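# Thread a pull stud into a tool holder's taper end

## Task

Turn the pull stud into the threaded hole at the tapered end of the tool holder until it is fully seated and snug by hand, without cross-threading or overtightening it.

## Robot and tools

Robot: two UR7e-style arms, left_arm and right_arm, each with a Robotiq 140 two-finger parallel gripper whose fingers are rigid (they do not fold). Calibrated base positions in the scene frame: left_arm at (+0.028, +0.508, +0.050) m, right_arm at (-0.067, -0.435, +0.050) m, both turned almost not at all about z. A camera stand sits behind the arms.

Frames: the scene frame has its origin at table-top height midway between the nominal bases, +x out over the table, +z up, and left_arm on the +y side. Image left and right do not match arm names. Every hand pose, velocity, target and wrist-camera pose is given in that arm's own base frame. Fixed cameras and the table use the scene frame. The gripper's +z axis points along the fingers and the fingers close along its y axis. end_effector_position is the point between the pads when shut; fingertips stick out about 33 mm beyond it at small openings (9 mm when wide open). Reported positions can be off by a few centimetres, more at long reach.

The 20-number row: used by both execute_actions and move, it always covers both arms in one flat list. Numbers 1-10 are left_arm: x, y, z (metres, absolute position in the left base frame), qw, qx, qy, qz (absolute orientation, w first), then gripper position, force_limit, speed. Numbers 11-20 are the same for right_arm. The three gripper numbers lie in [-1, 1]. Position +1 is fully open (140 mm), about -0.8 is pads touching, -1 closes until blocked. force_limit sets squeeze after a slow close (about 14 N at -1, 40 N at 0, 58 N at +1); faster closes squeeze much harder. speed sets finger travel rate (about 30, 140, 250 mm/s at -1, 0, +1). Both start at +1. An arm meant to stay idle should get the exact pose from the last result before it stopped, repeated every call, plus its unchanged gripper numbers; sending 0 is a real command.

execute_actions(actions, cameras): actions is a list of actions; each action is up to 15 rows, one per 1/30 s step, and a short action repeats its final row to fill 15 steps. Each action's targets must lie within 0.6 m of the gripper's current position along each of the gripper's axes, or that action is rejected for both arms; if the first action fails this against the latest reported state, the whole call is rejected. An empty list returns state, images from all cameras, and the scene number. Orientation commands are clipped to within 32 degrees of the measured one per step, so big turns need several actions.

move(target, speed, blend, stop_force, zero, blocking, cameras): straight-line motion from the current Hand target to one row, or through a list of up to 15 rows, with no distance limit. speed in m/s, 0.002 to 3.6 (default 0.25; rotation up to twice that in rad/s), one value or one per leg. blend in metres rounds corners; 0 stops at each point. stop_force in newtons (3 to 120, shared by both arms) ends an arm's path when its wrist sensor feels that much push against the motion; the arm then backs to just before contact but keeps pressing somewhat. Do not rely on it when the gripper is rotating, and omit it when pulling away from a contact. zero (default true) re-zeroes the sensor before the move. blocking=false returns after 0.5 s while the move continues; not allowed with stop_force. Moves last at most 10 s and never avoid obstacles or the other arm. Keep every row's gripper numbers identical within a list. The result adds a move: line, e.g. done, off_target, moving, held or fault, plus limits such as paced (pose clipped) or held (steps withheld).

wait(seconds 0-10) lets time pass holding commands. stop brakes a running move; fingers keep going. zoom_image(camera, region [x0,y0,x1,y1], max 504x504 px) magnifies the newest image of cam_head_left, cam_head_right, cam_high, cam_low, cam_left_wrist or cam_right_wrist (each 672x504). zero_wrist_force(arm) re-zeroes one wrist sensor. read_manual gives only licence text. finished_scene(scene) ends the current scene irreversibly; pass that scene's number.

Results: hand position, quaternion and velocities per arm; Hand target (where the arm is actually being sent, possibly short of the command); Tool commands; gripper position_measured in counts (3 open, about 139 = 60 mm, 200 = 20 mm, 230 pads meet); object_status (0 moving, 1 blocked opening, 2 blocked closing, i.e. gripped, 3 reached target or pads met); Wrist force/torque in the gripper's own axes, with a peak line; joint positions and torques; MOTOR HOT or fault lines. Check for status 2 after closing. To squeeze harder while gripping, raise force_limit and nudge position, e.g. -1 to -0.98.

Cautions: arms are stiff; a target even slightly past a firm contact, or a fast touch, can trip a fault. A torque fault (wrist joints limit 26.6 N m, others 142) or about 150 N of outside force halts the arm for 10 s. Wrist joints can only exert about 12 N m extra, so twisting a stiff thread hard is harmful; turn gently and stop when resistance rises. Keep held parts centred. Arms must not hit or squeeze each other. Do not drop parts, release moving parts, slam anything, or let anything leave the table. Avoid sweeping a hand past its own base. Long stretched holds heat motors and can lock an arm for 30-60 s. Loose objects may occasionally be nudged by outside disturbances.

Each tool is called after "Emit:" as name(argument=value, ...), one argument or row to a line, values as JSON.

## Session

Emit:
execute_actions(
  actions=[],
)

Scene clock: 0.00 s.
left_arm: end_effector_position=(+0.1357, +0.0020, +0.3243) position_measured=3 object_status=3 end_effector_quat_wxyz=(+0.678, -0.075, -0.663, +0.310) | right_arm: end_effector_position=(+0.3914, +0.1795, +0.1970) position_measured=3 object_status=3 end_effector_quat_wxyz=(+0.063, +0.860, +0.288, +0.417)
Joint positions: left_arm=[-0.083 -1.361 1.865 -0.383 -1.967 0.588] | right_arm=[0.033 -2.196 2.688 -2.928 -1.464 2.578]
Joint velocities: within noise
Joint torques (N m): no reading
Wrist force (N): no reading
Wrist torque (N m): no reading
Wrist force, peak (N): no reading
Hand target: left_arm +0.1357, +0.0020, +0.3243; +0.678, -0.075, -0.663, +0.310 | right_arm +0.3914, +0.1795, +0.1970; +0.063, +0.860, +0.288, +0.417
Tool commands: left_gripper/position=+1.0 left_gripper/force_limit=+1.0 left_gripper/speed=+1.0 right_gripper/position=+1.0 right_gripper/force_limit=+1.0 right_gripper/speed=+1.0

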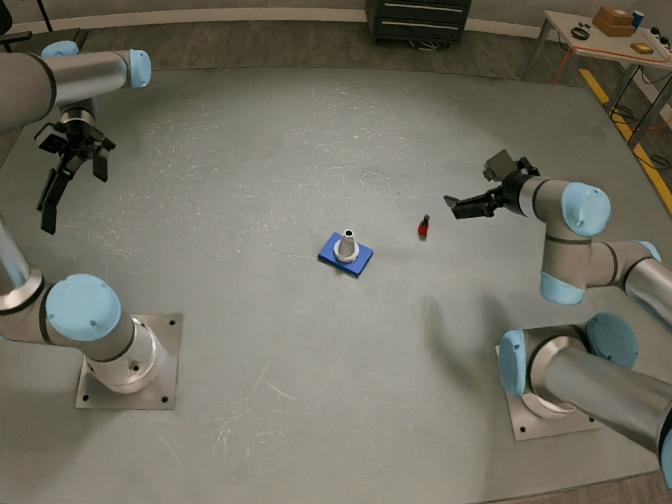

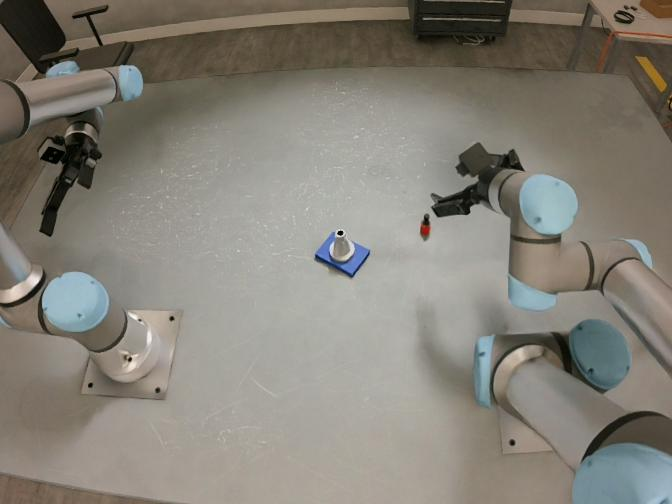

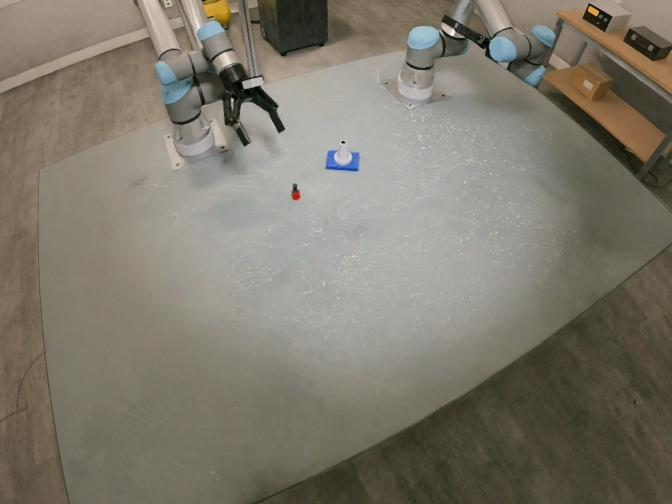

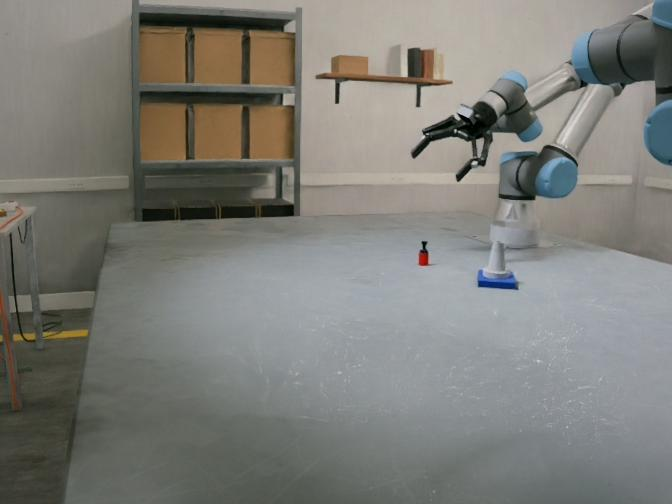

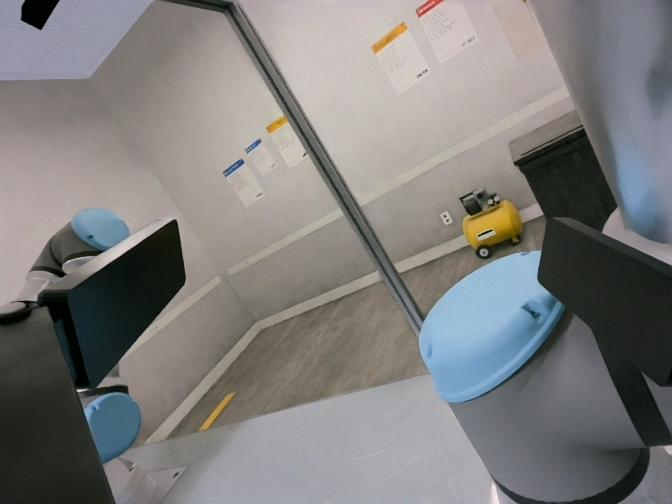

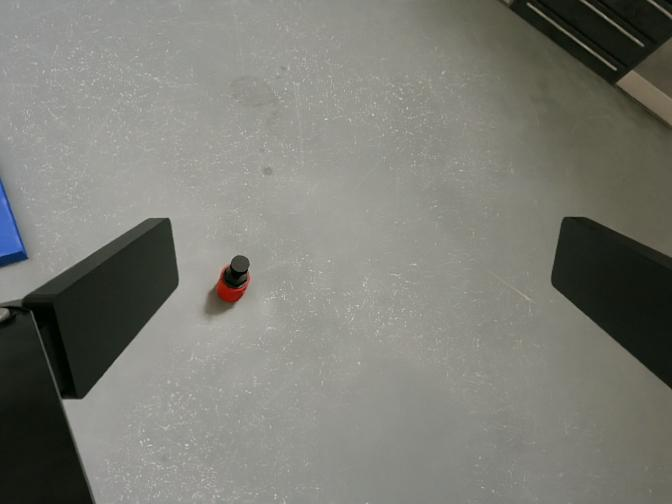

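Emit:
move(
  target=[
    [0.30,-0.08,0.38,0,-0.2588,-0.9659,0,1,1,1,0.42,0.20,0.21,0,0.4540,0.8910,0,1,1,1],
    [0.33,-0.25,0.34,0,0.3827,-0.9239,0,1,1,1,0.44,0.215,0.18,0,-0.5,0.866,0,1,1,1],
    [0.2214,-0.394,0.13,0.2305,0.769,-0.444,0.3993,1,1,1,0.453,0.228,0.13,0,-1,0,0,1,1,1],
    [0.2214,-0.394,0.105,0.2305,0.769,-0.444,0.3993,1,1,1,0.453,0.228,0.10,0,-1,0,0,1,1,1],
  ],
  speed=0.8,
  blend=[0.02,0.02,0.01,0],
  cameras=["all"],
)

Scene clock: 49.23 s.
left_arm: end_effector_position=(+0.2289, -0.3788, +0.1506) position_measured=3 object_status=3 end_effector_quat_wxyz=(+0.227, +0.752, -0.510, +0.352) | right_arm: end_effector_position=(+0.4531, +0.2281, +0.1296) position_measured=3 object_status=3 end_effector_quat_wxyz=(+0.000, +1.000, +0.006, +0.000)
Joint positions: left_arm=[-1.552 -2.057 2.778 -3.118 -1.282 -3.375] | right_arm=[0.2 -1.51 1.892 -1.952 -1.571 -2.954]
Joint torques (N m): left_arm=[9.76 3.02 -14.64 -6.32 -1.01 1.35] | right_arm=[-9 -30.96 -24.4 -1.14 0.46 -0.47]
Wrist force (N): left_arm=[-0.5 3.4 -3.1] | right_arm=[-1.8 0.1 -0.9]
Wrist torque (N m): left_arm=[0.48 -0.18 -0.20] | right_arm=[0.13 0.15 0.26]
Wrist force, peak (N): left_arm=[-9.8 12.9 6.5] | right_arm=[-2.5 0.6 -0.9]
Hand target: left_arm +0.2289, -0.3788, +0.1506; +0.227, +0.752, -0.510, +0.352 | right_arm +0.4531, +0.2281, +0.1297; +0.000, +1.000, +0.006, +0.000
Off the commanded pose: left_arm 0.049 m, 10 deg | right_arm 0.030 m, 1 deg.
move: held (left_arm; a check stopped the path), off_target (right_arm; braked when a check withheld steps of left_arm); path passed 2 of 4 targets; limits=held
pose unreachable (left arm): on one or more control steps of this call, first in action 0 (counted from 0), this arm could not follow its commanded pose, so it was not sent that pose on those steps. It may still have moved: this result reports where it is.
cause: moving toward the commanded pose would bring two parts of the arm too close to each other (joints 3 (elbow) and 4 (wrist 1) lie between them).

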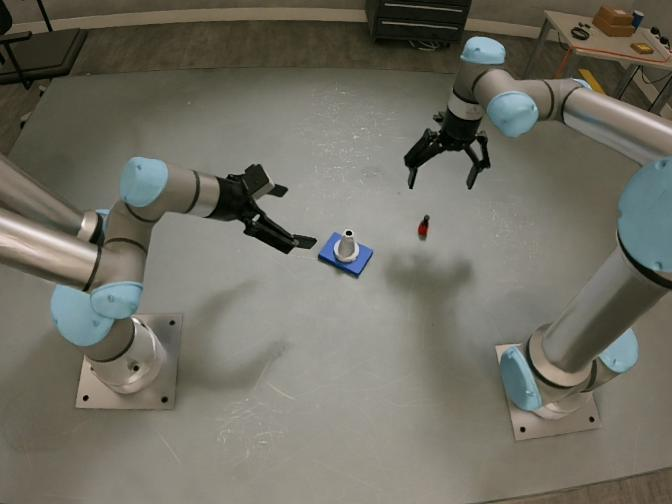

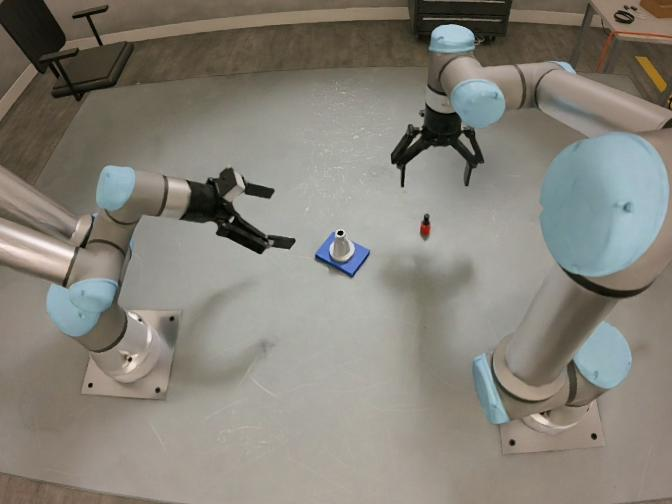

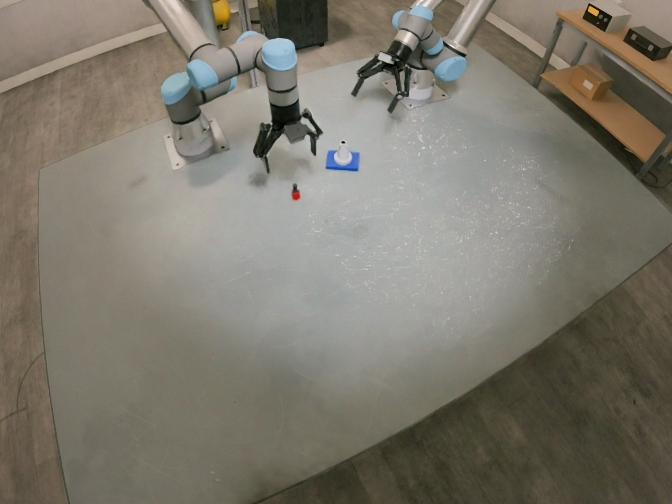

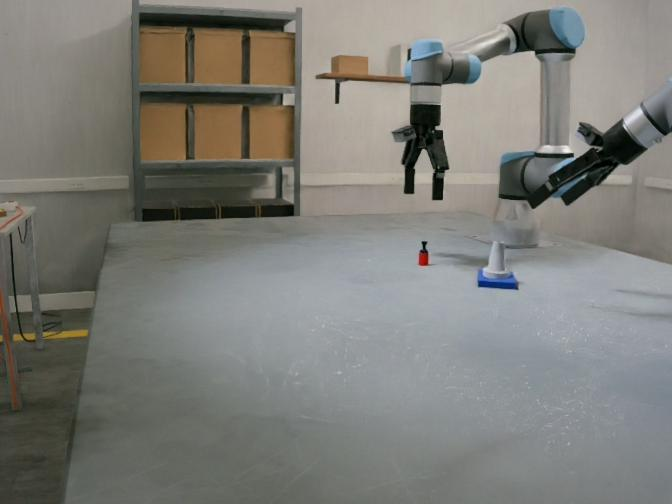

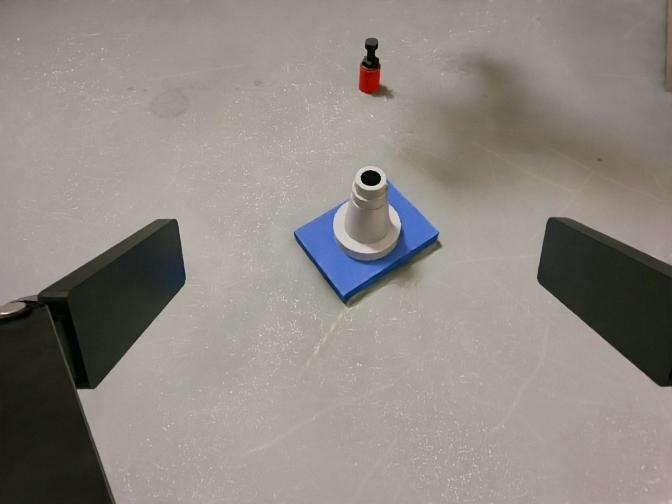

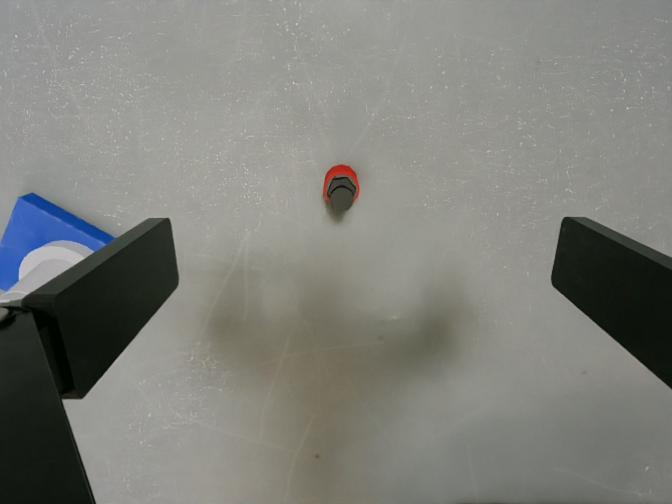

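Emit:
move(
  target=[
    [0.245,-0.43,0.15,0.2305,0.769,-0.444,0.3993,1,1,1,0.4514,0.2344,0.10,0,-1,0,0,-0.2,1,1],
    [0.2606,-0.492,0.11,0.2305,0.769,-0.444,0.3993,1,1,1,0.4514,0.2344,0.08,0,-1,0,0,-0.2,1,1],
  ],
  speed=0.2,
  blend=0.02,
  cameras=["cam_left_wrist","cam_right_wrist"],
)

Emit:
zoom_image(
  camera="cam_right_wrist",
  region=[270, 150, 410, 290],
)

Emit:
zoom_image(
  camera="cam_left_wrist",
  region=[290, 100, 490, 300],
)

Scene clock: 99.47 s.
left_arm: end_effector_position=(+0.2606, -0.4919, +0.1100) position_measured=3 object_status=3 end_effector_quat_wxyz=(+0.230, +0.769, -0.444, +0.399) | right_arm: end_effector_position=(+0.4513, +0.2344, +0.0799) position_measured=154 object_status=3 end_effector_quat_wxyz=(+0.000, +1.000, +0.000, +0.000)
Joint positions: left_arm=[-1.571 -1.391 2.617 -3.685 -1.15 -3.462] | right_arm=[0.214 -1.453 1.969 -2.087 -1.571 -2.928]
Joint torques (N m): left_arm=[-7.75 -13.3 -16.1 -2.08 2.61 -1.88] | right_arm=[-8.2 -41.04 -31.98 -1.65 -1.2 -0.85]
Wrist force (N): left_arm=[-0.1 2.8 -3.0] | right_arm=[-1.8 0.2 -1.5]
Wrist torque (N m): left_arm=[0.33 -0.23 -0.14] | right_arm=[0.08 0.16 0.24]
Wrist force, peak (N): left_arm=[-0.4 3.7 -3.9] | right_arm=[-1.4 0.4 -2.4]
Hand target: left_arm +0.2606, -0.4920, +0.1100; +0.230, +0.769, -0.444, +0.399 | right_arm +0.4514, +0.2344, +0.0800; +0.000, +1.000, +0.000, +0.000
Off the commanded pose: left_arm 0.000 m, 0 deg | right_arm 0.000 m, 0 deg.
move: done
Images, in order (width x height): cam_left_wrist 672x504, cam_right_wrist 672x504.

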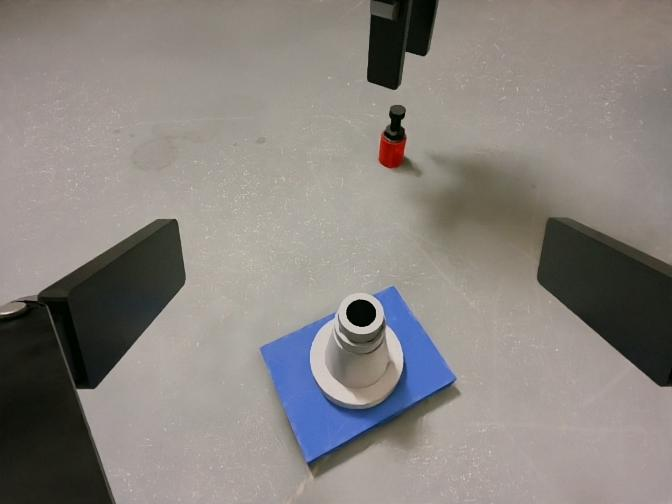

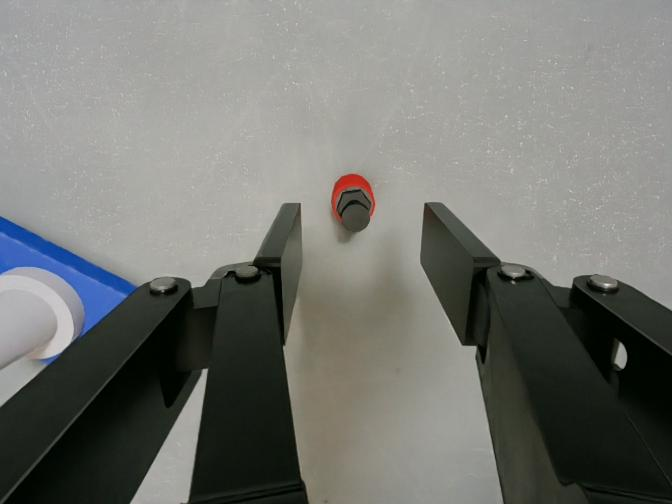

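Scaled by 3.600 from the camera's 672x504 image, which has a finer 960x720 frame.

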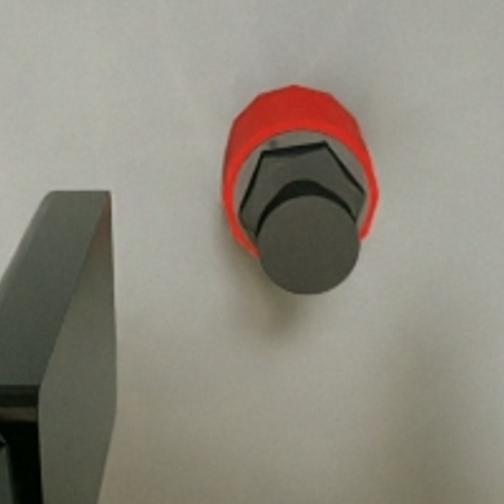

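Scaled by 2.520 from the camera's 672x504 image, which has a finer 960x720 frame.

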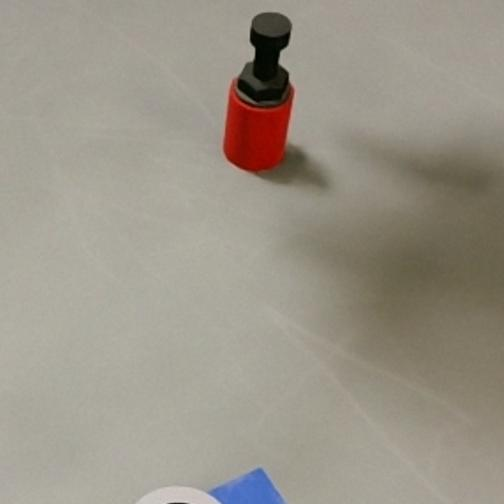

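Emit:
move(
  target=[
    [0.2606,-0.496,0.06,0.2305,0.769,-0.444,0.3993,1,1,1,0.4514,0.2344,0.08,0,-0.7071,-0.7071,0,-0.2,1,1],
    [0.2606,-0.496,0.018,0.2305,0.769,-0.444,0.3993,1,1,1,0.4514,0.2344,0.08,0,0,-1,0,-0.2,1,1],
    [0.2606,-0.496,0.018,0.2305,0.769,-0.444,0.3993,-1,0,-1,0.4514,0.2344,0.08,0,0,-1,0,-0.2,1,1],
  ],
  speed=[0.5,0.5,0.1],
  blend=[0.001,0,0],
  cameras=["cam_left_wrist","cam_right_wrist"],
)

Emit:
zoom_image(
  camera="cam_right_wrist",
  region=[270, 150, 410, 290],
)

Scene clock: 120.03 s.
left_arm: end_effector_position=(+0.2606, -0.4960, +0.0180) position_measured=178 object_status=0 end_effector_quat_wxyz=(+0.230, +0.769, -0.444, +0.399) | right_arm: end_effector_position=(+0.4514, +0.2344, +0.0800) position_measured=154 object_status=3 end_effector_quat_wxyz=(+0.000, +0.000, +1.000, +0.000)
Joint positions: left_arm=[-1.571 -0.96 2.61 -4.11 -1.15 -3.462] | right_arm=[0.214 -1.453 1.969 -2.087 -1.571 -6.069]
Joint torques (N m): left_arm=[8.86 -31.74 0.61 -0.88 8.48 1.41] | right_arm=[6.88 -40.33 -25.47 -1.25 -1.89 -1.33]
Wrist force (N): left_arm=[-4.1 19.9 -27.3] | right_arm=[-1.7 0.0 -1.3]
Wrist torque (N m): left_arm=[0.06 -0.48 -0.36] | right_arm=[0.00 0.13 0.22]
Wrist force, peak (N): left_arm=[-3.8 19.9 -27.6] | right_arm=[-2.0 0.3 -1.5]
Hand target: left_arm +0.2606, -0.4960, +0.0180; +0.230, +0.769, -0.444, +0.399 | right_arm +0.4514, +0.2344, +0.0800; +0.000, +0.000, +1.000, +0.000
Off the commanded pose: left_arm 0.000 m, 0 deg | right_arm 0.000 m, 0 deg.
move: done
Images, in order (width x height): cam_left_wrist 672x504, cam_right_wrist 672x504.

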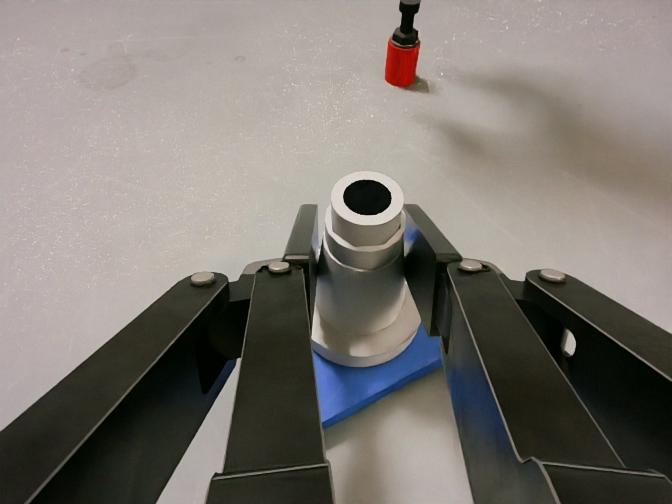

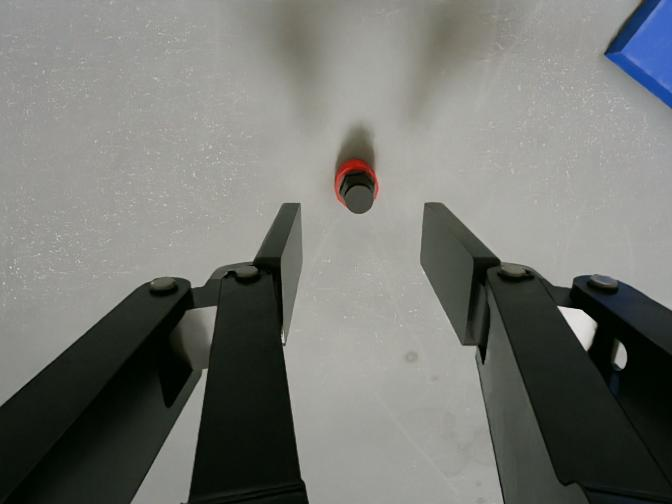

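Scaled by 3.600 from the camera's 672x504 image, which has a finer 960x720 frame.

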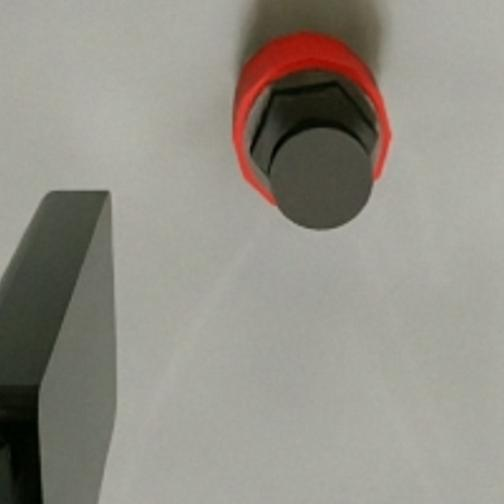

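Emit:
move(
  target=[
    [0.2598,-0.4965,0.018,0.2305,0.769,-0.444,0.3993,-1,0,-1,0.4469,0.2353,0.034,0,0,-1,0,-0.2,1,1],
    [0.2598,-0.4965,0.018,0.2305,0.769,-0.444,0.3993,-1,0,-1,0.4469,0.2353,0.034,0,0,-1,0,-1,1,-1],
    [0.2598,-0.4965,0.018,0.2305,0.769,-0.444,0.3993,-1,0,-1,0.4469,0.2353,0.06,0,0,-1,0,-1,1,-1],
    [0.2598,-0.4965,0.018,0.2305,0.769,-0.444,0.3993,-1,0,-1,0.4469,0.2353,0.165,0,0,-1,0,-1,1,-1],
    [0.2598,-0.4965,0.018,0.2305,0.769,-0.444,0.3993,-1,0,-1,0.3713,0.4452,0.165,0,0,-1,0,-1,1,-1],
    [0.2598,-0.4965,0.018,0.2305,0.769,-0.444,0.3993,-1,0,-1,0.3713,0.4452,0.13,0,0,-1,0,-1,1,-1],
  ],
  speed=[0.1,0.1,0.06,0.2,0.25,0.1],
  blend=[0,0,0.01,0.02,0.02,0],
  cameras=["cam_left_wrist","cam_right_wrist","cam_low"],
)

Emit:
zoom_image(
  camera="cam_left_wrist",
  region=[290, 0, 460, 230],
)

Emit:
zoom_image(
  camera="cam_right_wrist",
  region=[300, 180, 420, 300],
)

Emit:
zoom_image(
  camera="cam_low",
  region=[475, 200, 525, 300],
)

Scene clock: 147.07 s.
left_arm: end_effector_position=(+0.2598, -0.4965, +0.0180) position_measured=178 object_status=2 end_effector_quat_wxyz=(+0.230, +0.769, -0.444, +0.399) | right_arm: end_effector_position=(+0.3713, +0.4451, +0.1299) position_measured=213 object_status=2 end_effector_quat_wxyz=(+0.000, +0.000, +1.000, +0.000)
Joint positions: left_arm=[-1.574 -0.96 2.61 -4.108 -1.147 -3.464] | right_arm=[0.644 -1.342 1.694 -1.923 -1.571 -5.64]
Joint torques (N m): left_arm=[-9.46 -34.89 -14.59 -5.38 -2.61 1.82] | right_arm=[6.72 -46.82 -30.74 -2.31 1.59 0.76]
Wrist force (N): left_arm=[-3.5 -1.6 -25.2] | right_arm=[-1.5 0.1 -1.0]
Wrist torque (N m): left_arm=[0.39 -0.50 -0.02] | right_arm=[0.08 0.05 0.35]
Wrist force, peak (N): left_arm=[-4.0 20.4 -27.6] | right_arm=[-0.4 -0.3 -7.7]
Hand target: left_arm +0.2598, -0.4965, +0.0180; +0.230, +0.769, -0.444, +0.399 | right_arm +0.3713, +0.4452, +0.1300; +0.000, +0.000, +1.000, +0.000
Off the commanded pose: left_arm 0.000 m, 0 deg | right_arm 0.000 m, 0 deg.
move: done; blend cut to 0.0175 m at target 5
Images, in order (width x height): cam_low 672x504, cam_left_wrist 672x504, cam_right_wrist 672x504.

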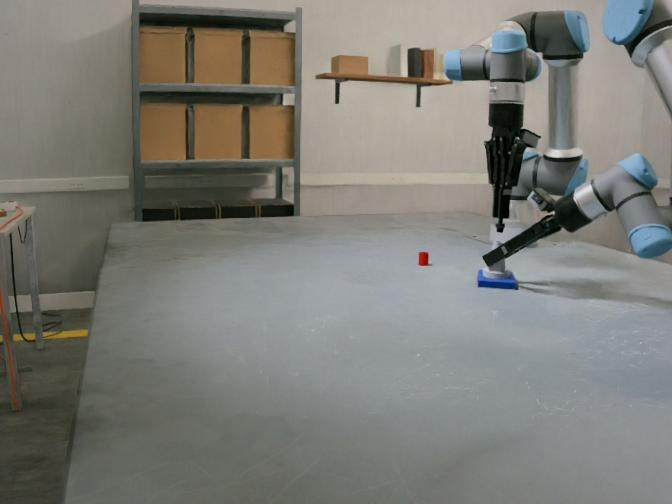

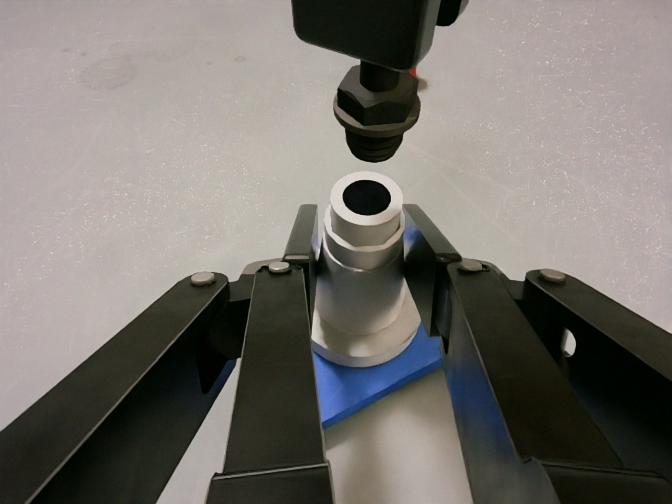

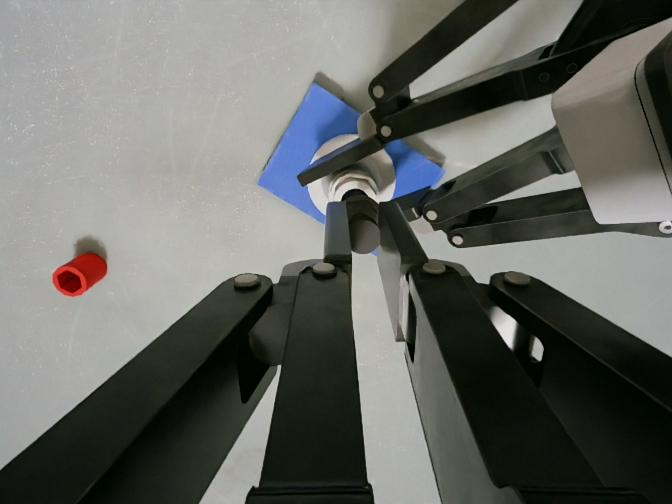

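Scaled by 2.191 from the camera's 672x504 image, which has a finer 960x720 frame.

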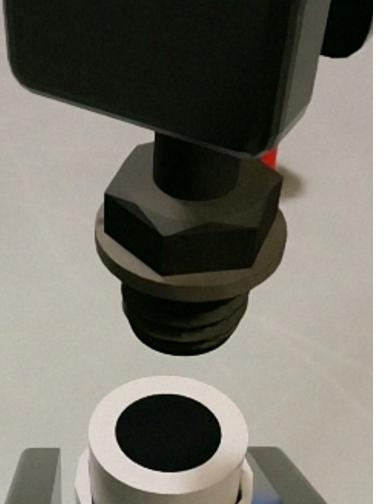

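Scaled by 4.200 from the camera's 672x504 image, which has a finer 960x720 frame.

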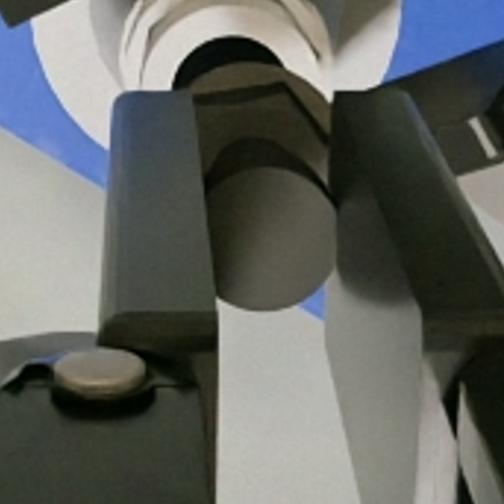

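Scaled by 5.040 from the camera's 672x504 image, which has a finer 960x720 frame.

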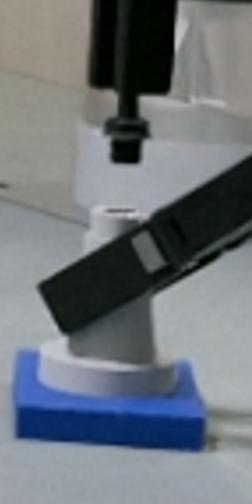

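Emit:
move(
  target=[0.2598,-0.4965,0.018,0.2305,0.769,-0.444,0.3993,-1,0,-1,0.3732,0.4442,0.1165,0,0,-1,0,-1,1,-1],
  speed=0.06,
  stop_force=5,
  cameras=["cam_left_wrist","cam_low"],
)

Emit:
zoom_image(
  camera="cam_left_wrist",
  region=[310, 80, 450, 220],
)

Emit:
zoom_image(
  camera="cam_low",
  region=[475, 210, 525, 300],
)

Scene clock: 173.67 s.
left_arm: end_effector_position=(+0.2598, -0.4965, +0.0180) position_measured=178 object_status=2 end_effector_quat_wxyz=(+0.230, +0.769, -0.444, +0.399) | right_arm: end_effector_position=(+0.3732, +0.4442, +0.1165) position_measured=213 object_status=2 end_effector_quat_wxyz=(+0.000, +0.000, +1.000, +0.000)
Joint positions: left_arm=[-1.574 -0.96 2.61 -4.108 -1.147 -3.464] | right_arm=[0.64 -1.329 1.715 -1.957 -1.571 -5.643]
Joint torques (N m): left_arm=[-10.3 -33.4 -14.66 -5.32 -2.52 1.86] | right_arm=[6.46 -46.78 -32.94 -1.28 1.47 0.29]
Wrist force (N): left_arm=[-3.8 -1.8 -25.3] | right_arm=[-1.7 0.3 -0.9]
Wrist torque (N m): left_arm=[0.34 -0.47 -0.02] | right_arm=[0.13 0.10 0.35]
Wrist force, peak (N): left_arm=[-3.8 -2.1 -25.8] | right_arm=[-1.3 0.3 -1.7]
Hand target: left_arm +0.2598, -0.4965, +0.0180; +0.230, +0.769, -0.444, +0.399 | right_arm +0.3732, +0.4442, +0.1165; +0.000, +0.000, +1.000, +0.000
Off the commanded pose: left_arm 0.000 m, 0 deg | right_arm 0.000 m, 0 deg.
move: done
Images, in order (width x height): cam_low 672x504, cam_left_wrist 672x504.

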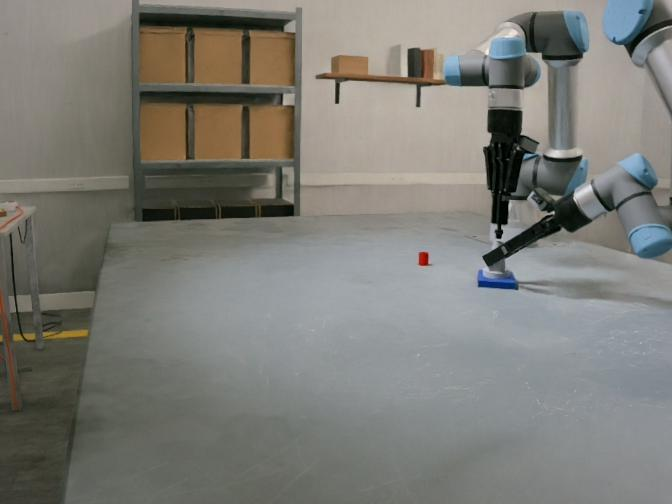

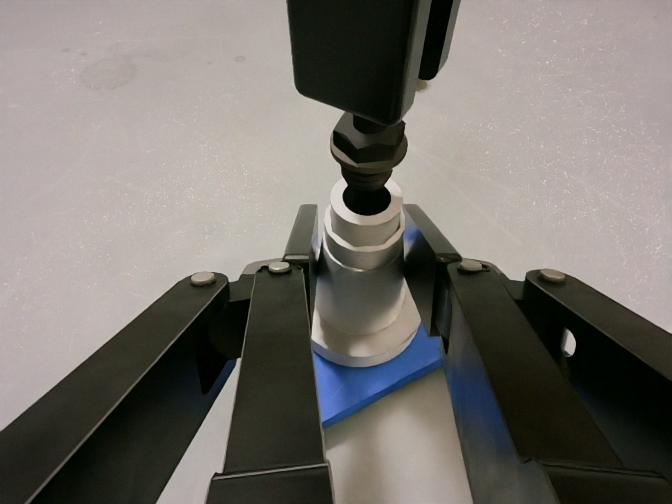

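Scaled by 3.600 from the camera's 672x504 image, which has a finer 960x720 frame.

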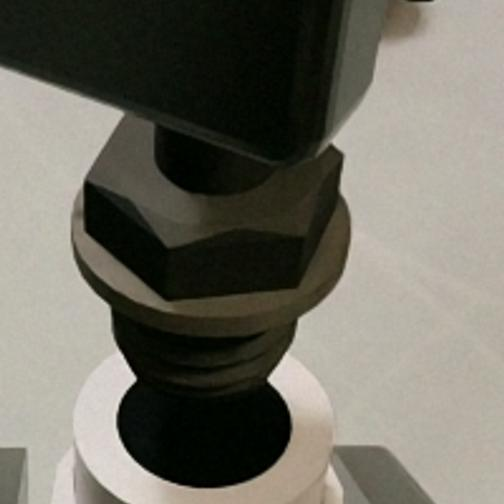

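Scaled by 5.600 from the camera's 672x504 image, which has a finer 960x720 frame.

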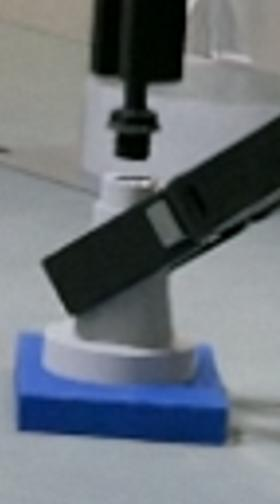

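Emit:
move(
  target=[
    [0.2598,-0.4965,0.018,0.2305,0.769,-0.444,0.3993,-1,0,-1,0.3728,0.4440,0.113,0,-0.7071,-0.7071,0,-1,1,-1],
    [0.2598,-0.4965,0.018,0.2305,0.769,-0.444,0.3993,-1,0,-1,0.3728,0.4440,0.1115,0,-1,0,0,-1,1,-1],
  ],
  speed=0.8,
  blend=[0.001,0],
  cameras=["cam_left_wrist","cam_low"],
)

Emit:
zoom_image(
  camera="cam_left_wrist",
  region=[310, 80, 450, 220],
)

Emit:
zoom_image(
  camera="cam_low",
  region=[475, 210, 525, 300],
)

Scene clock: 189.20 s.
left_arm: end_effector_position=(+0.2598, -0.4965, +0.0180) position_measured=178 object_status=2 end_effector_quat_wxyz=(+0.230, +0.769, -0.444, +0.399) | right_arm: end_effector_position=(+0.3728, +0.4440, +0.1115) position_measured=213 object_status=2 end_effector_quat_wxyz=(+0.000, +1.000, +0.000, +0.000)
Joint positions: left_arm=[-1.574 -0.96 2.61 -4.108 -1.147 -3.464] | right_arm=[0.64 -1.326 1.724 -1.969 -1.571 -2.501]
Joint torques (N m): left_arm=[-10.11 -32.77 -14.62 -5.3 -2.56 1.76] | right_arm=[3 -24.42 -33.48 -1.33 -0.29 0.81]
Wrist force (N): left_arm=[-3.7 -1.9 -25.5] | right_arm=[-1.7 1.2 -1.2]
Wrist torque (N m): left_arm=[0.31 -0.45 -0.02] | right_arm=[0.30 0.08 0.31]
Wrist force, peak (N): left_arm=[-3.6 -1.9 -25.8] | right_arm=[-2.0 0.9 -1.0]
Hand target: left_arm +0.2598, -0.4965, +0.0180; +0.230, +0.769, -0.444, +0.399 | right_arm +0.3728, +0.4440, +0.1115; +0.000, +1.000, +0.000, +0.000
Off the commanded pose: left_arm 0.000 m, 0 deg | right_arm 0.000 m, 0 deg.
move: done
Images, in order (width x height): cam_low 672x504, cam_left_wrist 672x504.

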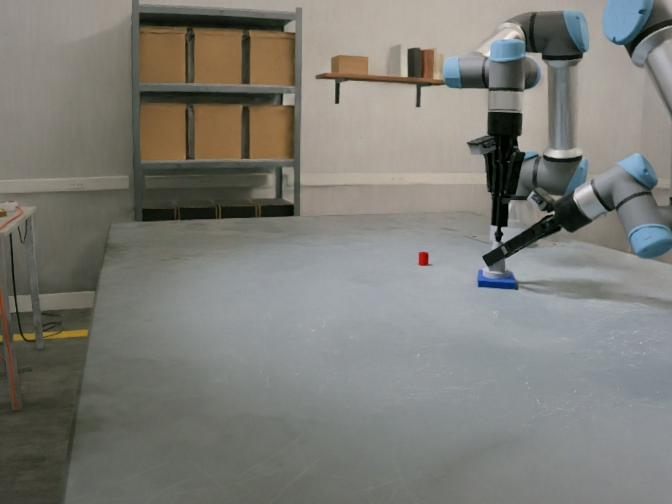

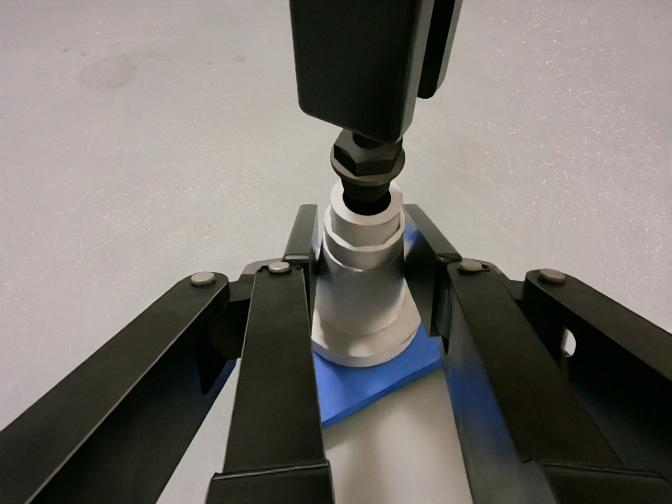

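Scaled by 3.600 from the camera's 672x504 image, which has a finer 960x720 frame.

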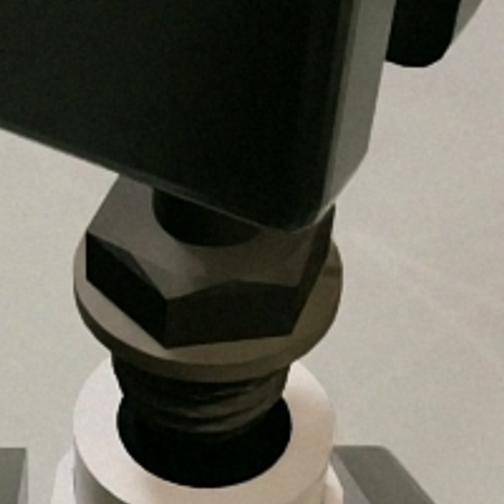

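Scaled by 5.600 from the camera's 672x504 image, which has a finer 960x720 frame.

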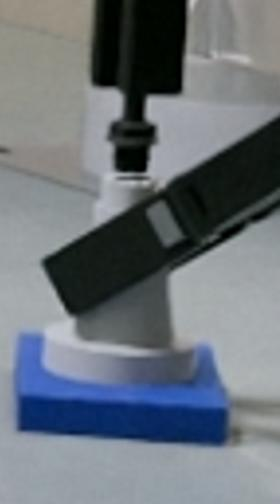

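Emit:
move(
  target=[
    [0.2598,-0.4965,0.018,0.2305,0.769,-0.444,0.3993,-1,0,-1,0.3726,0.4438,0.1105,0,-1,0,0,-1,1,-1],
    [0.2598,-0.4965,0.018,0.2305,0.769,-0.444,0.3993,-1,0,-1,0.3726,0.4438,0.095,0,-1,0,0,-1,1,-1],
  ],
  speed=[0.01,0.007],
  stop_force=3,
  cameras=["cam_left_wrist","cam_low"],
)

Emit:
zoom_image(
  camera="cam_left_wrist",
  region=[310, 80, 450, 220],
)

Scene clock: 200.73 s.
left_arm: end_effector_position=(+0.2598, -0.4965, +0.0180) position_measured=178 object_status=2 end_effector_quat_wxyz=(+0.230, +0.769, -0.444, +0.399) | right_arm: end_effector_position=(+0.3726, +0.4438, +0.1071) position_measured=213 object_status=2 end_effector_quat_wxyz=(+0.000, +1.000, +0.000, +0.000)
Joint positions: left_arm=[-1.574 -0.96 2.61 -4.108 -1.147 -3.464] | right_arm=[0.64 -1.322 1.732 -1.98 -1.571 -2.501]
Joint torques (N m): left_arm=[-8.91 -31.19 -13.78 -5.35 -2.53 1.81] | right_arm=[-9.08 -45.02 -31.35 -1.53 -0.2 -0.22]
Wrist force (N): left_arm=[-3.9 -1.8 -25.5] | right_arm=[-2.3 0.9 -4.1]
Wrist torque (N m): left_arm=[0.34 -0.46 -0.02] | right_arm=[0.31 0.05 0.31]
Wrist force, peak (N): left_arm=[-3.6 -2.0 -25.8] | right_arm=[-4.4 1.8 -13.6]
Hand target: left_arm +0.2598, -0.4965, +0.0180; +0.230, +0.769, -0.444, +0.399 | right_arm +0.3726, +0.4438, +0.1071; +0.000, +1.000, +0.000, +0.000
Off the commanded pose: left_arm 0.000 m, 0 deg | right_arm 0.012 m, 0 deg.
move: contact (right_arm); path passed 1 of 2 targets
Images, in order (width x height): cam_low 672x504, cam_left_wrist 672x504.

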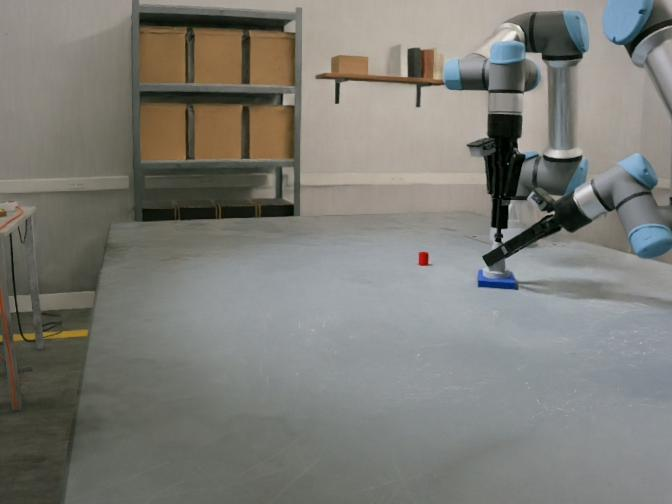

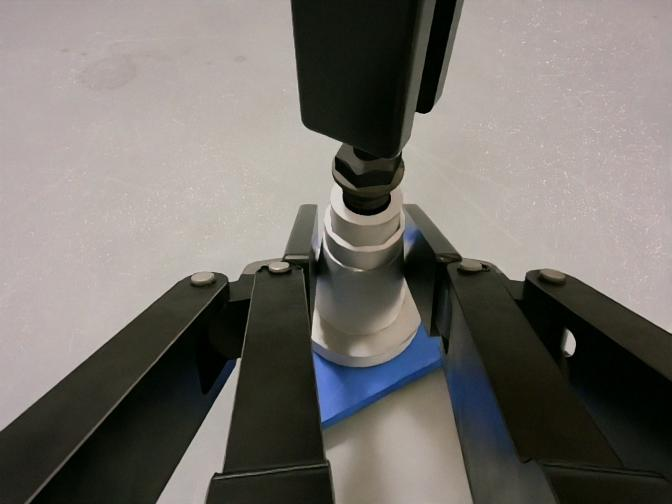

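Scaled by 3.600 from the camera's 672x504 image, which has a finer 960x720 frame.

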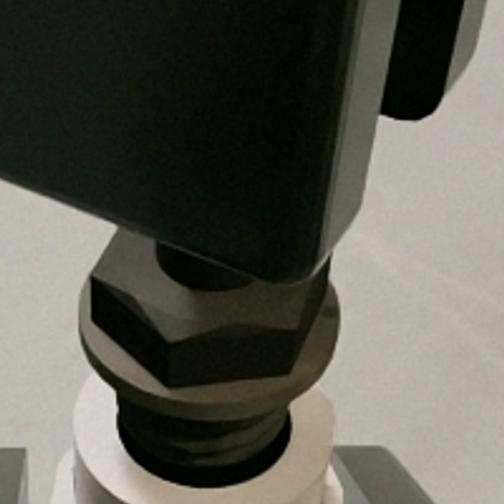

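Emit:
move(
  target=[
    [0.2598,-0.4965,0.018,0.2305,0.769,-0.444,0.3993,-1,0,-1,0.3724,0.4438,0.1070,0,-0.7071,-0.7071,0,-1,1,-1],
  ],
  speed=0.5,
)

Emit:
move(
  target=[
    [0.2598,-0.4965,0.018,0.2305,0.769,-0.444,0.3993,-1,0,-1,0.3724,0.4438,0.1069,0,0,-1,0,-1,1,-1],
  ],
  speed=0.5,
)

Emit:
move(
  target=[
    [0.2598,-0.4965,0.018,0.2305,0.769,-0.444,0.3993,-1,0,-1,0.3724,0.4438,0.1068,0,0.7071,-0.7071,0,-1,1,-1],
  ],
  speed=0.5,
  cameras=["cam_left_wrist"],
)

Emit:
zoom_image(
  camera="cam_left_wrist",
  region=[310, 80, 450, 220],
)

Scene clock: 213.87 s.
left_arm: end_effector_position=(+0.2598, -0.4965, +0.0180) position_measured=178 object_status=2 end_effector_quat_wxyz=(+0.230, +0.769, -0.444, +0.399) | right_arm: end_effector_position=(+0.3724, +0.4438, +0.1070) position_measured=213 object_status=2 end_effector_quat_wxyz=(+0.000, +0.707, +0.707, +0.000) end_effector_velocity=(+0.000, +0.000, +0.000) end_effector_angular_velocity=(+0.000, +0.001, +0.004)
Joint positions: left_arm=[-1.574 -0.96 2.61 -4.108 -1.147 -3.464] | right_arm=[0.641 -1.323 1.733 -1.981 -1.571 -4.072]
Joint velocities: left_arm=[within noise] | right_arm=[-0.001 0 0 0.001 0.001 -0.005]
Joint torques (N m): left_arm=[-9.38 -30.87 -13.23 -5.21 -2.54 1.85] | right_arm=[-9.96 -45.76 -17.94 -3.37 -0.16 -0.75]
Wrist force (N): left_arm=[-3.7 -2.0 -25.4] | right_arm=[-1.7 0.7 -2.4]
Wrist torque (N m): left_arm=[0.31 -0.49 -0.02] | right_arm=[0.36 0.04 0.24]
Wrist force, peak (N): left_arm=[-3.7 -1.9 -25.9] | right_arm=[-1.6 -0.3 -5.8]
Hand target: left_arm +0.2598, -0.4965, +0.0180; +0.230, +0.769, -0.444, +0.399 | right_arm +0.3724, +0.4438, +0.1070; +0.000, +0.707, +0.707, +0.000
Off the commanded pose: left_arm 0.000 m, 0 deg | right_arm 0.000 m, 0 deg.
move: done

Scene clock: 216.03 s.
left_arm: end_effector_position=(+0.2598, -0.4965, +0.0180) position_measured=178 object_status=2 end_effector_quat_wxyz=(+0.230, +0.769, -0.444, +0.399) | right_arm: end_effector_position=(+0.3724, +0.4438, +0.1068) position_measured=213 object_status=2 end_effector_quat_wxyz=(+0.000, +0.000, +1.000, +0.000)
Joint positions: left_arm=[-1.574 -0.96 2.61 -4.108 -1.147 -3.464] | right_arm=[0.641 -1.322 1.733 -1.981 -1.571 -5.643]
Joint torques (N m): left_arm=[-9.66 -30.7 -14.36 -5.33 -2.37 1.76] | right_arm=[-9.53 -47.05 -16.09 -3.52 -0.29 -0.73]
Wrist force (N): left_arm=[-4.1 -2.0 -25.4] | right_arm=[-1.3 1.1 -2.4]
Wrist torque (N m): left_arm=[0.30 -0.42 -0.02] | right_arm=[0.14 0.09 0.21]
Wrist force, peak (N): left_arm=[-3.7 -1.8 -25.6] | right_arm=[-1.0 1.1 -5.4]
Hand target: left_arm +0.2598, -0.4965, +0.0180; +0.230, +0.769, -0.444, +0.399 | right_arm +0.3724, +0.4438, +0.1069; +0.000, +0.000, +1.000, +0.000
Off the commanded pose: left_arm 0.000 m, 0 deg | right_arm 0.000 m, 0 deg.
move: done

Scene clock: 218.03 s.
left_arm: end_effector_position=(+0.2598, -0.4965, +0.0180) position_measured=178 object_status=2 end_effector_quat_wxyz=(+0.230, +0.769, -0.444, +0.399) | right_arm: end_effector_position=(+0.3720, +0.4444, +0.1069) position_measured=213 object_status=2 end_effector_quat_wxyz=(+0.027, -0.392, +0.907, -0.153)
Joint positions: left_arm=[-1.574 -0.96 2.61 -4.108 -1.147 -3.464] | right_arm=[0.805 -1.238 1.642 -1.904 -1.875 -6.283]
Joint torques (N m): left_arm=[-9.66 -29.9 -13.96 -5.32 -2.51 1.84] | right_arm=[-9.65 -50.1 -16.95 -4.14 1.05 1.16]
Wrist force (N): left_arm=[-3.7 -1.9 -25.3] | right_arm=[-1.2 -0.7 -1.4]
Wrist torque (N m): left_arm=[0.33 -0.45 -0.03] | right_arm=[-0.11 0.04 0.34]
Wrist force, peak (N): left_arm=[-3.7 -1.9 -25.7] | right_arm=[-1.1 9.9 -14.2]
Hand target: left_arm +0.2598, -0.4965, +0.0180; +0.230, +0.769, -0.444, +0.399 | right_arm +0.3720, +0.4444, +0.1070; +0.027, -0.392, +0.907, -0.153
Off the commanded pose: left_arm 0.000 m, 0 deg | right_arm 0.001 m, 47 deg.
move: held (right_arm; a check stopped the path); limits=paced,held
pose unreachable (right arm): on one or more control steps of this call, first in action 0 (counted from 0), this arm could not follow its commanded pose, so it was not sent that pose on those steps. It may still have moved: this result reports where it is.
cause: moving toward the commanded pose would bring a part of the arm too close to another arm (this arm's gripper and the left arm's gripper, 8 mm apart when this arm was first held).
Images, in order (width x height): cam_left_wrist 672x504.

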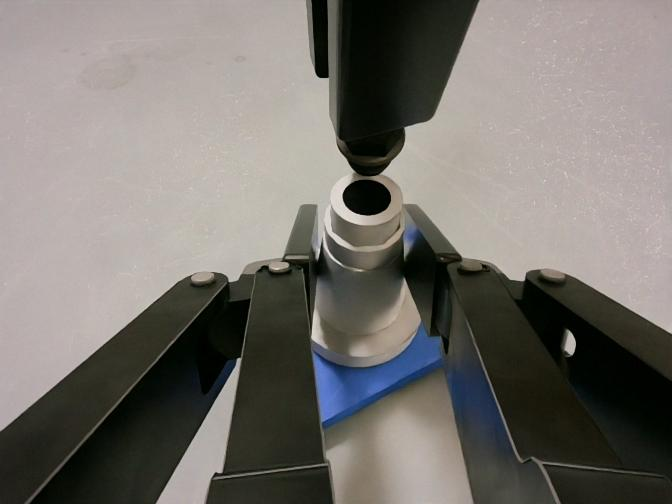

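Scaled by 3.600 from the camera's 672x504 image, which has a finer 960x720 frame.

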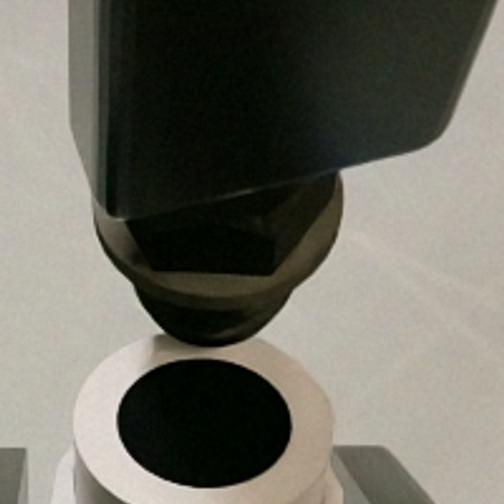

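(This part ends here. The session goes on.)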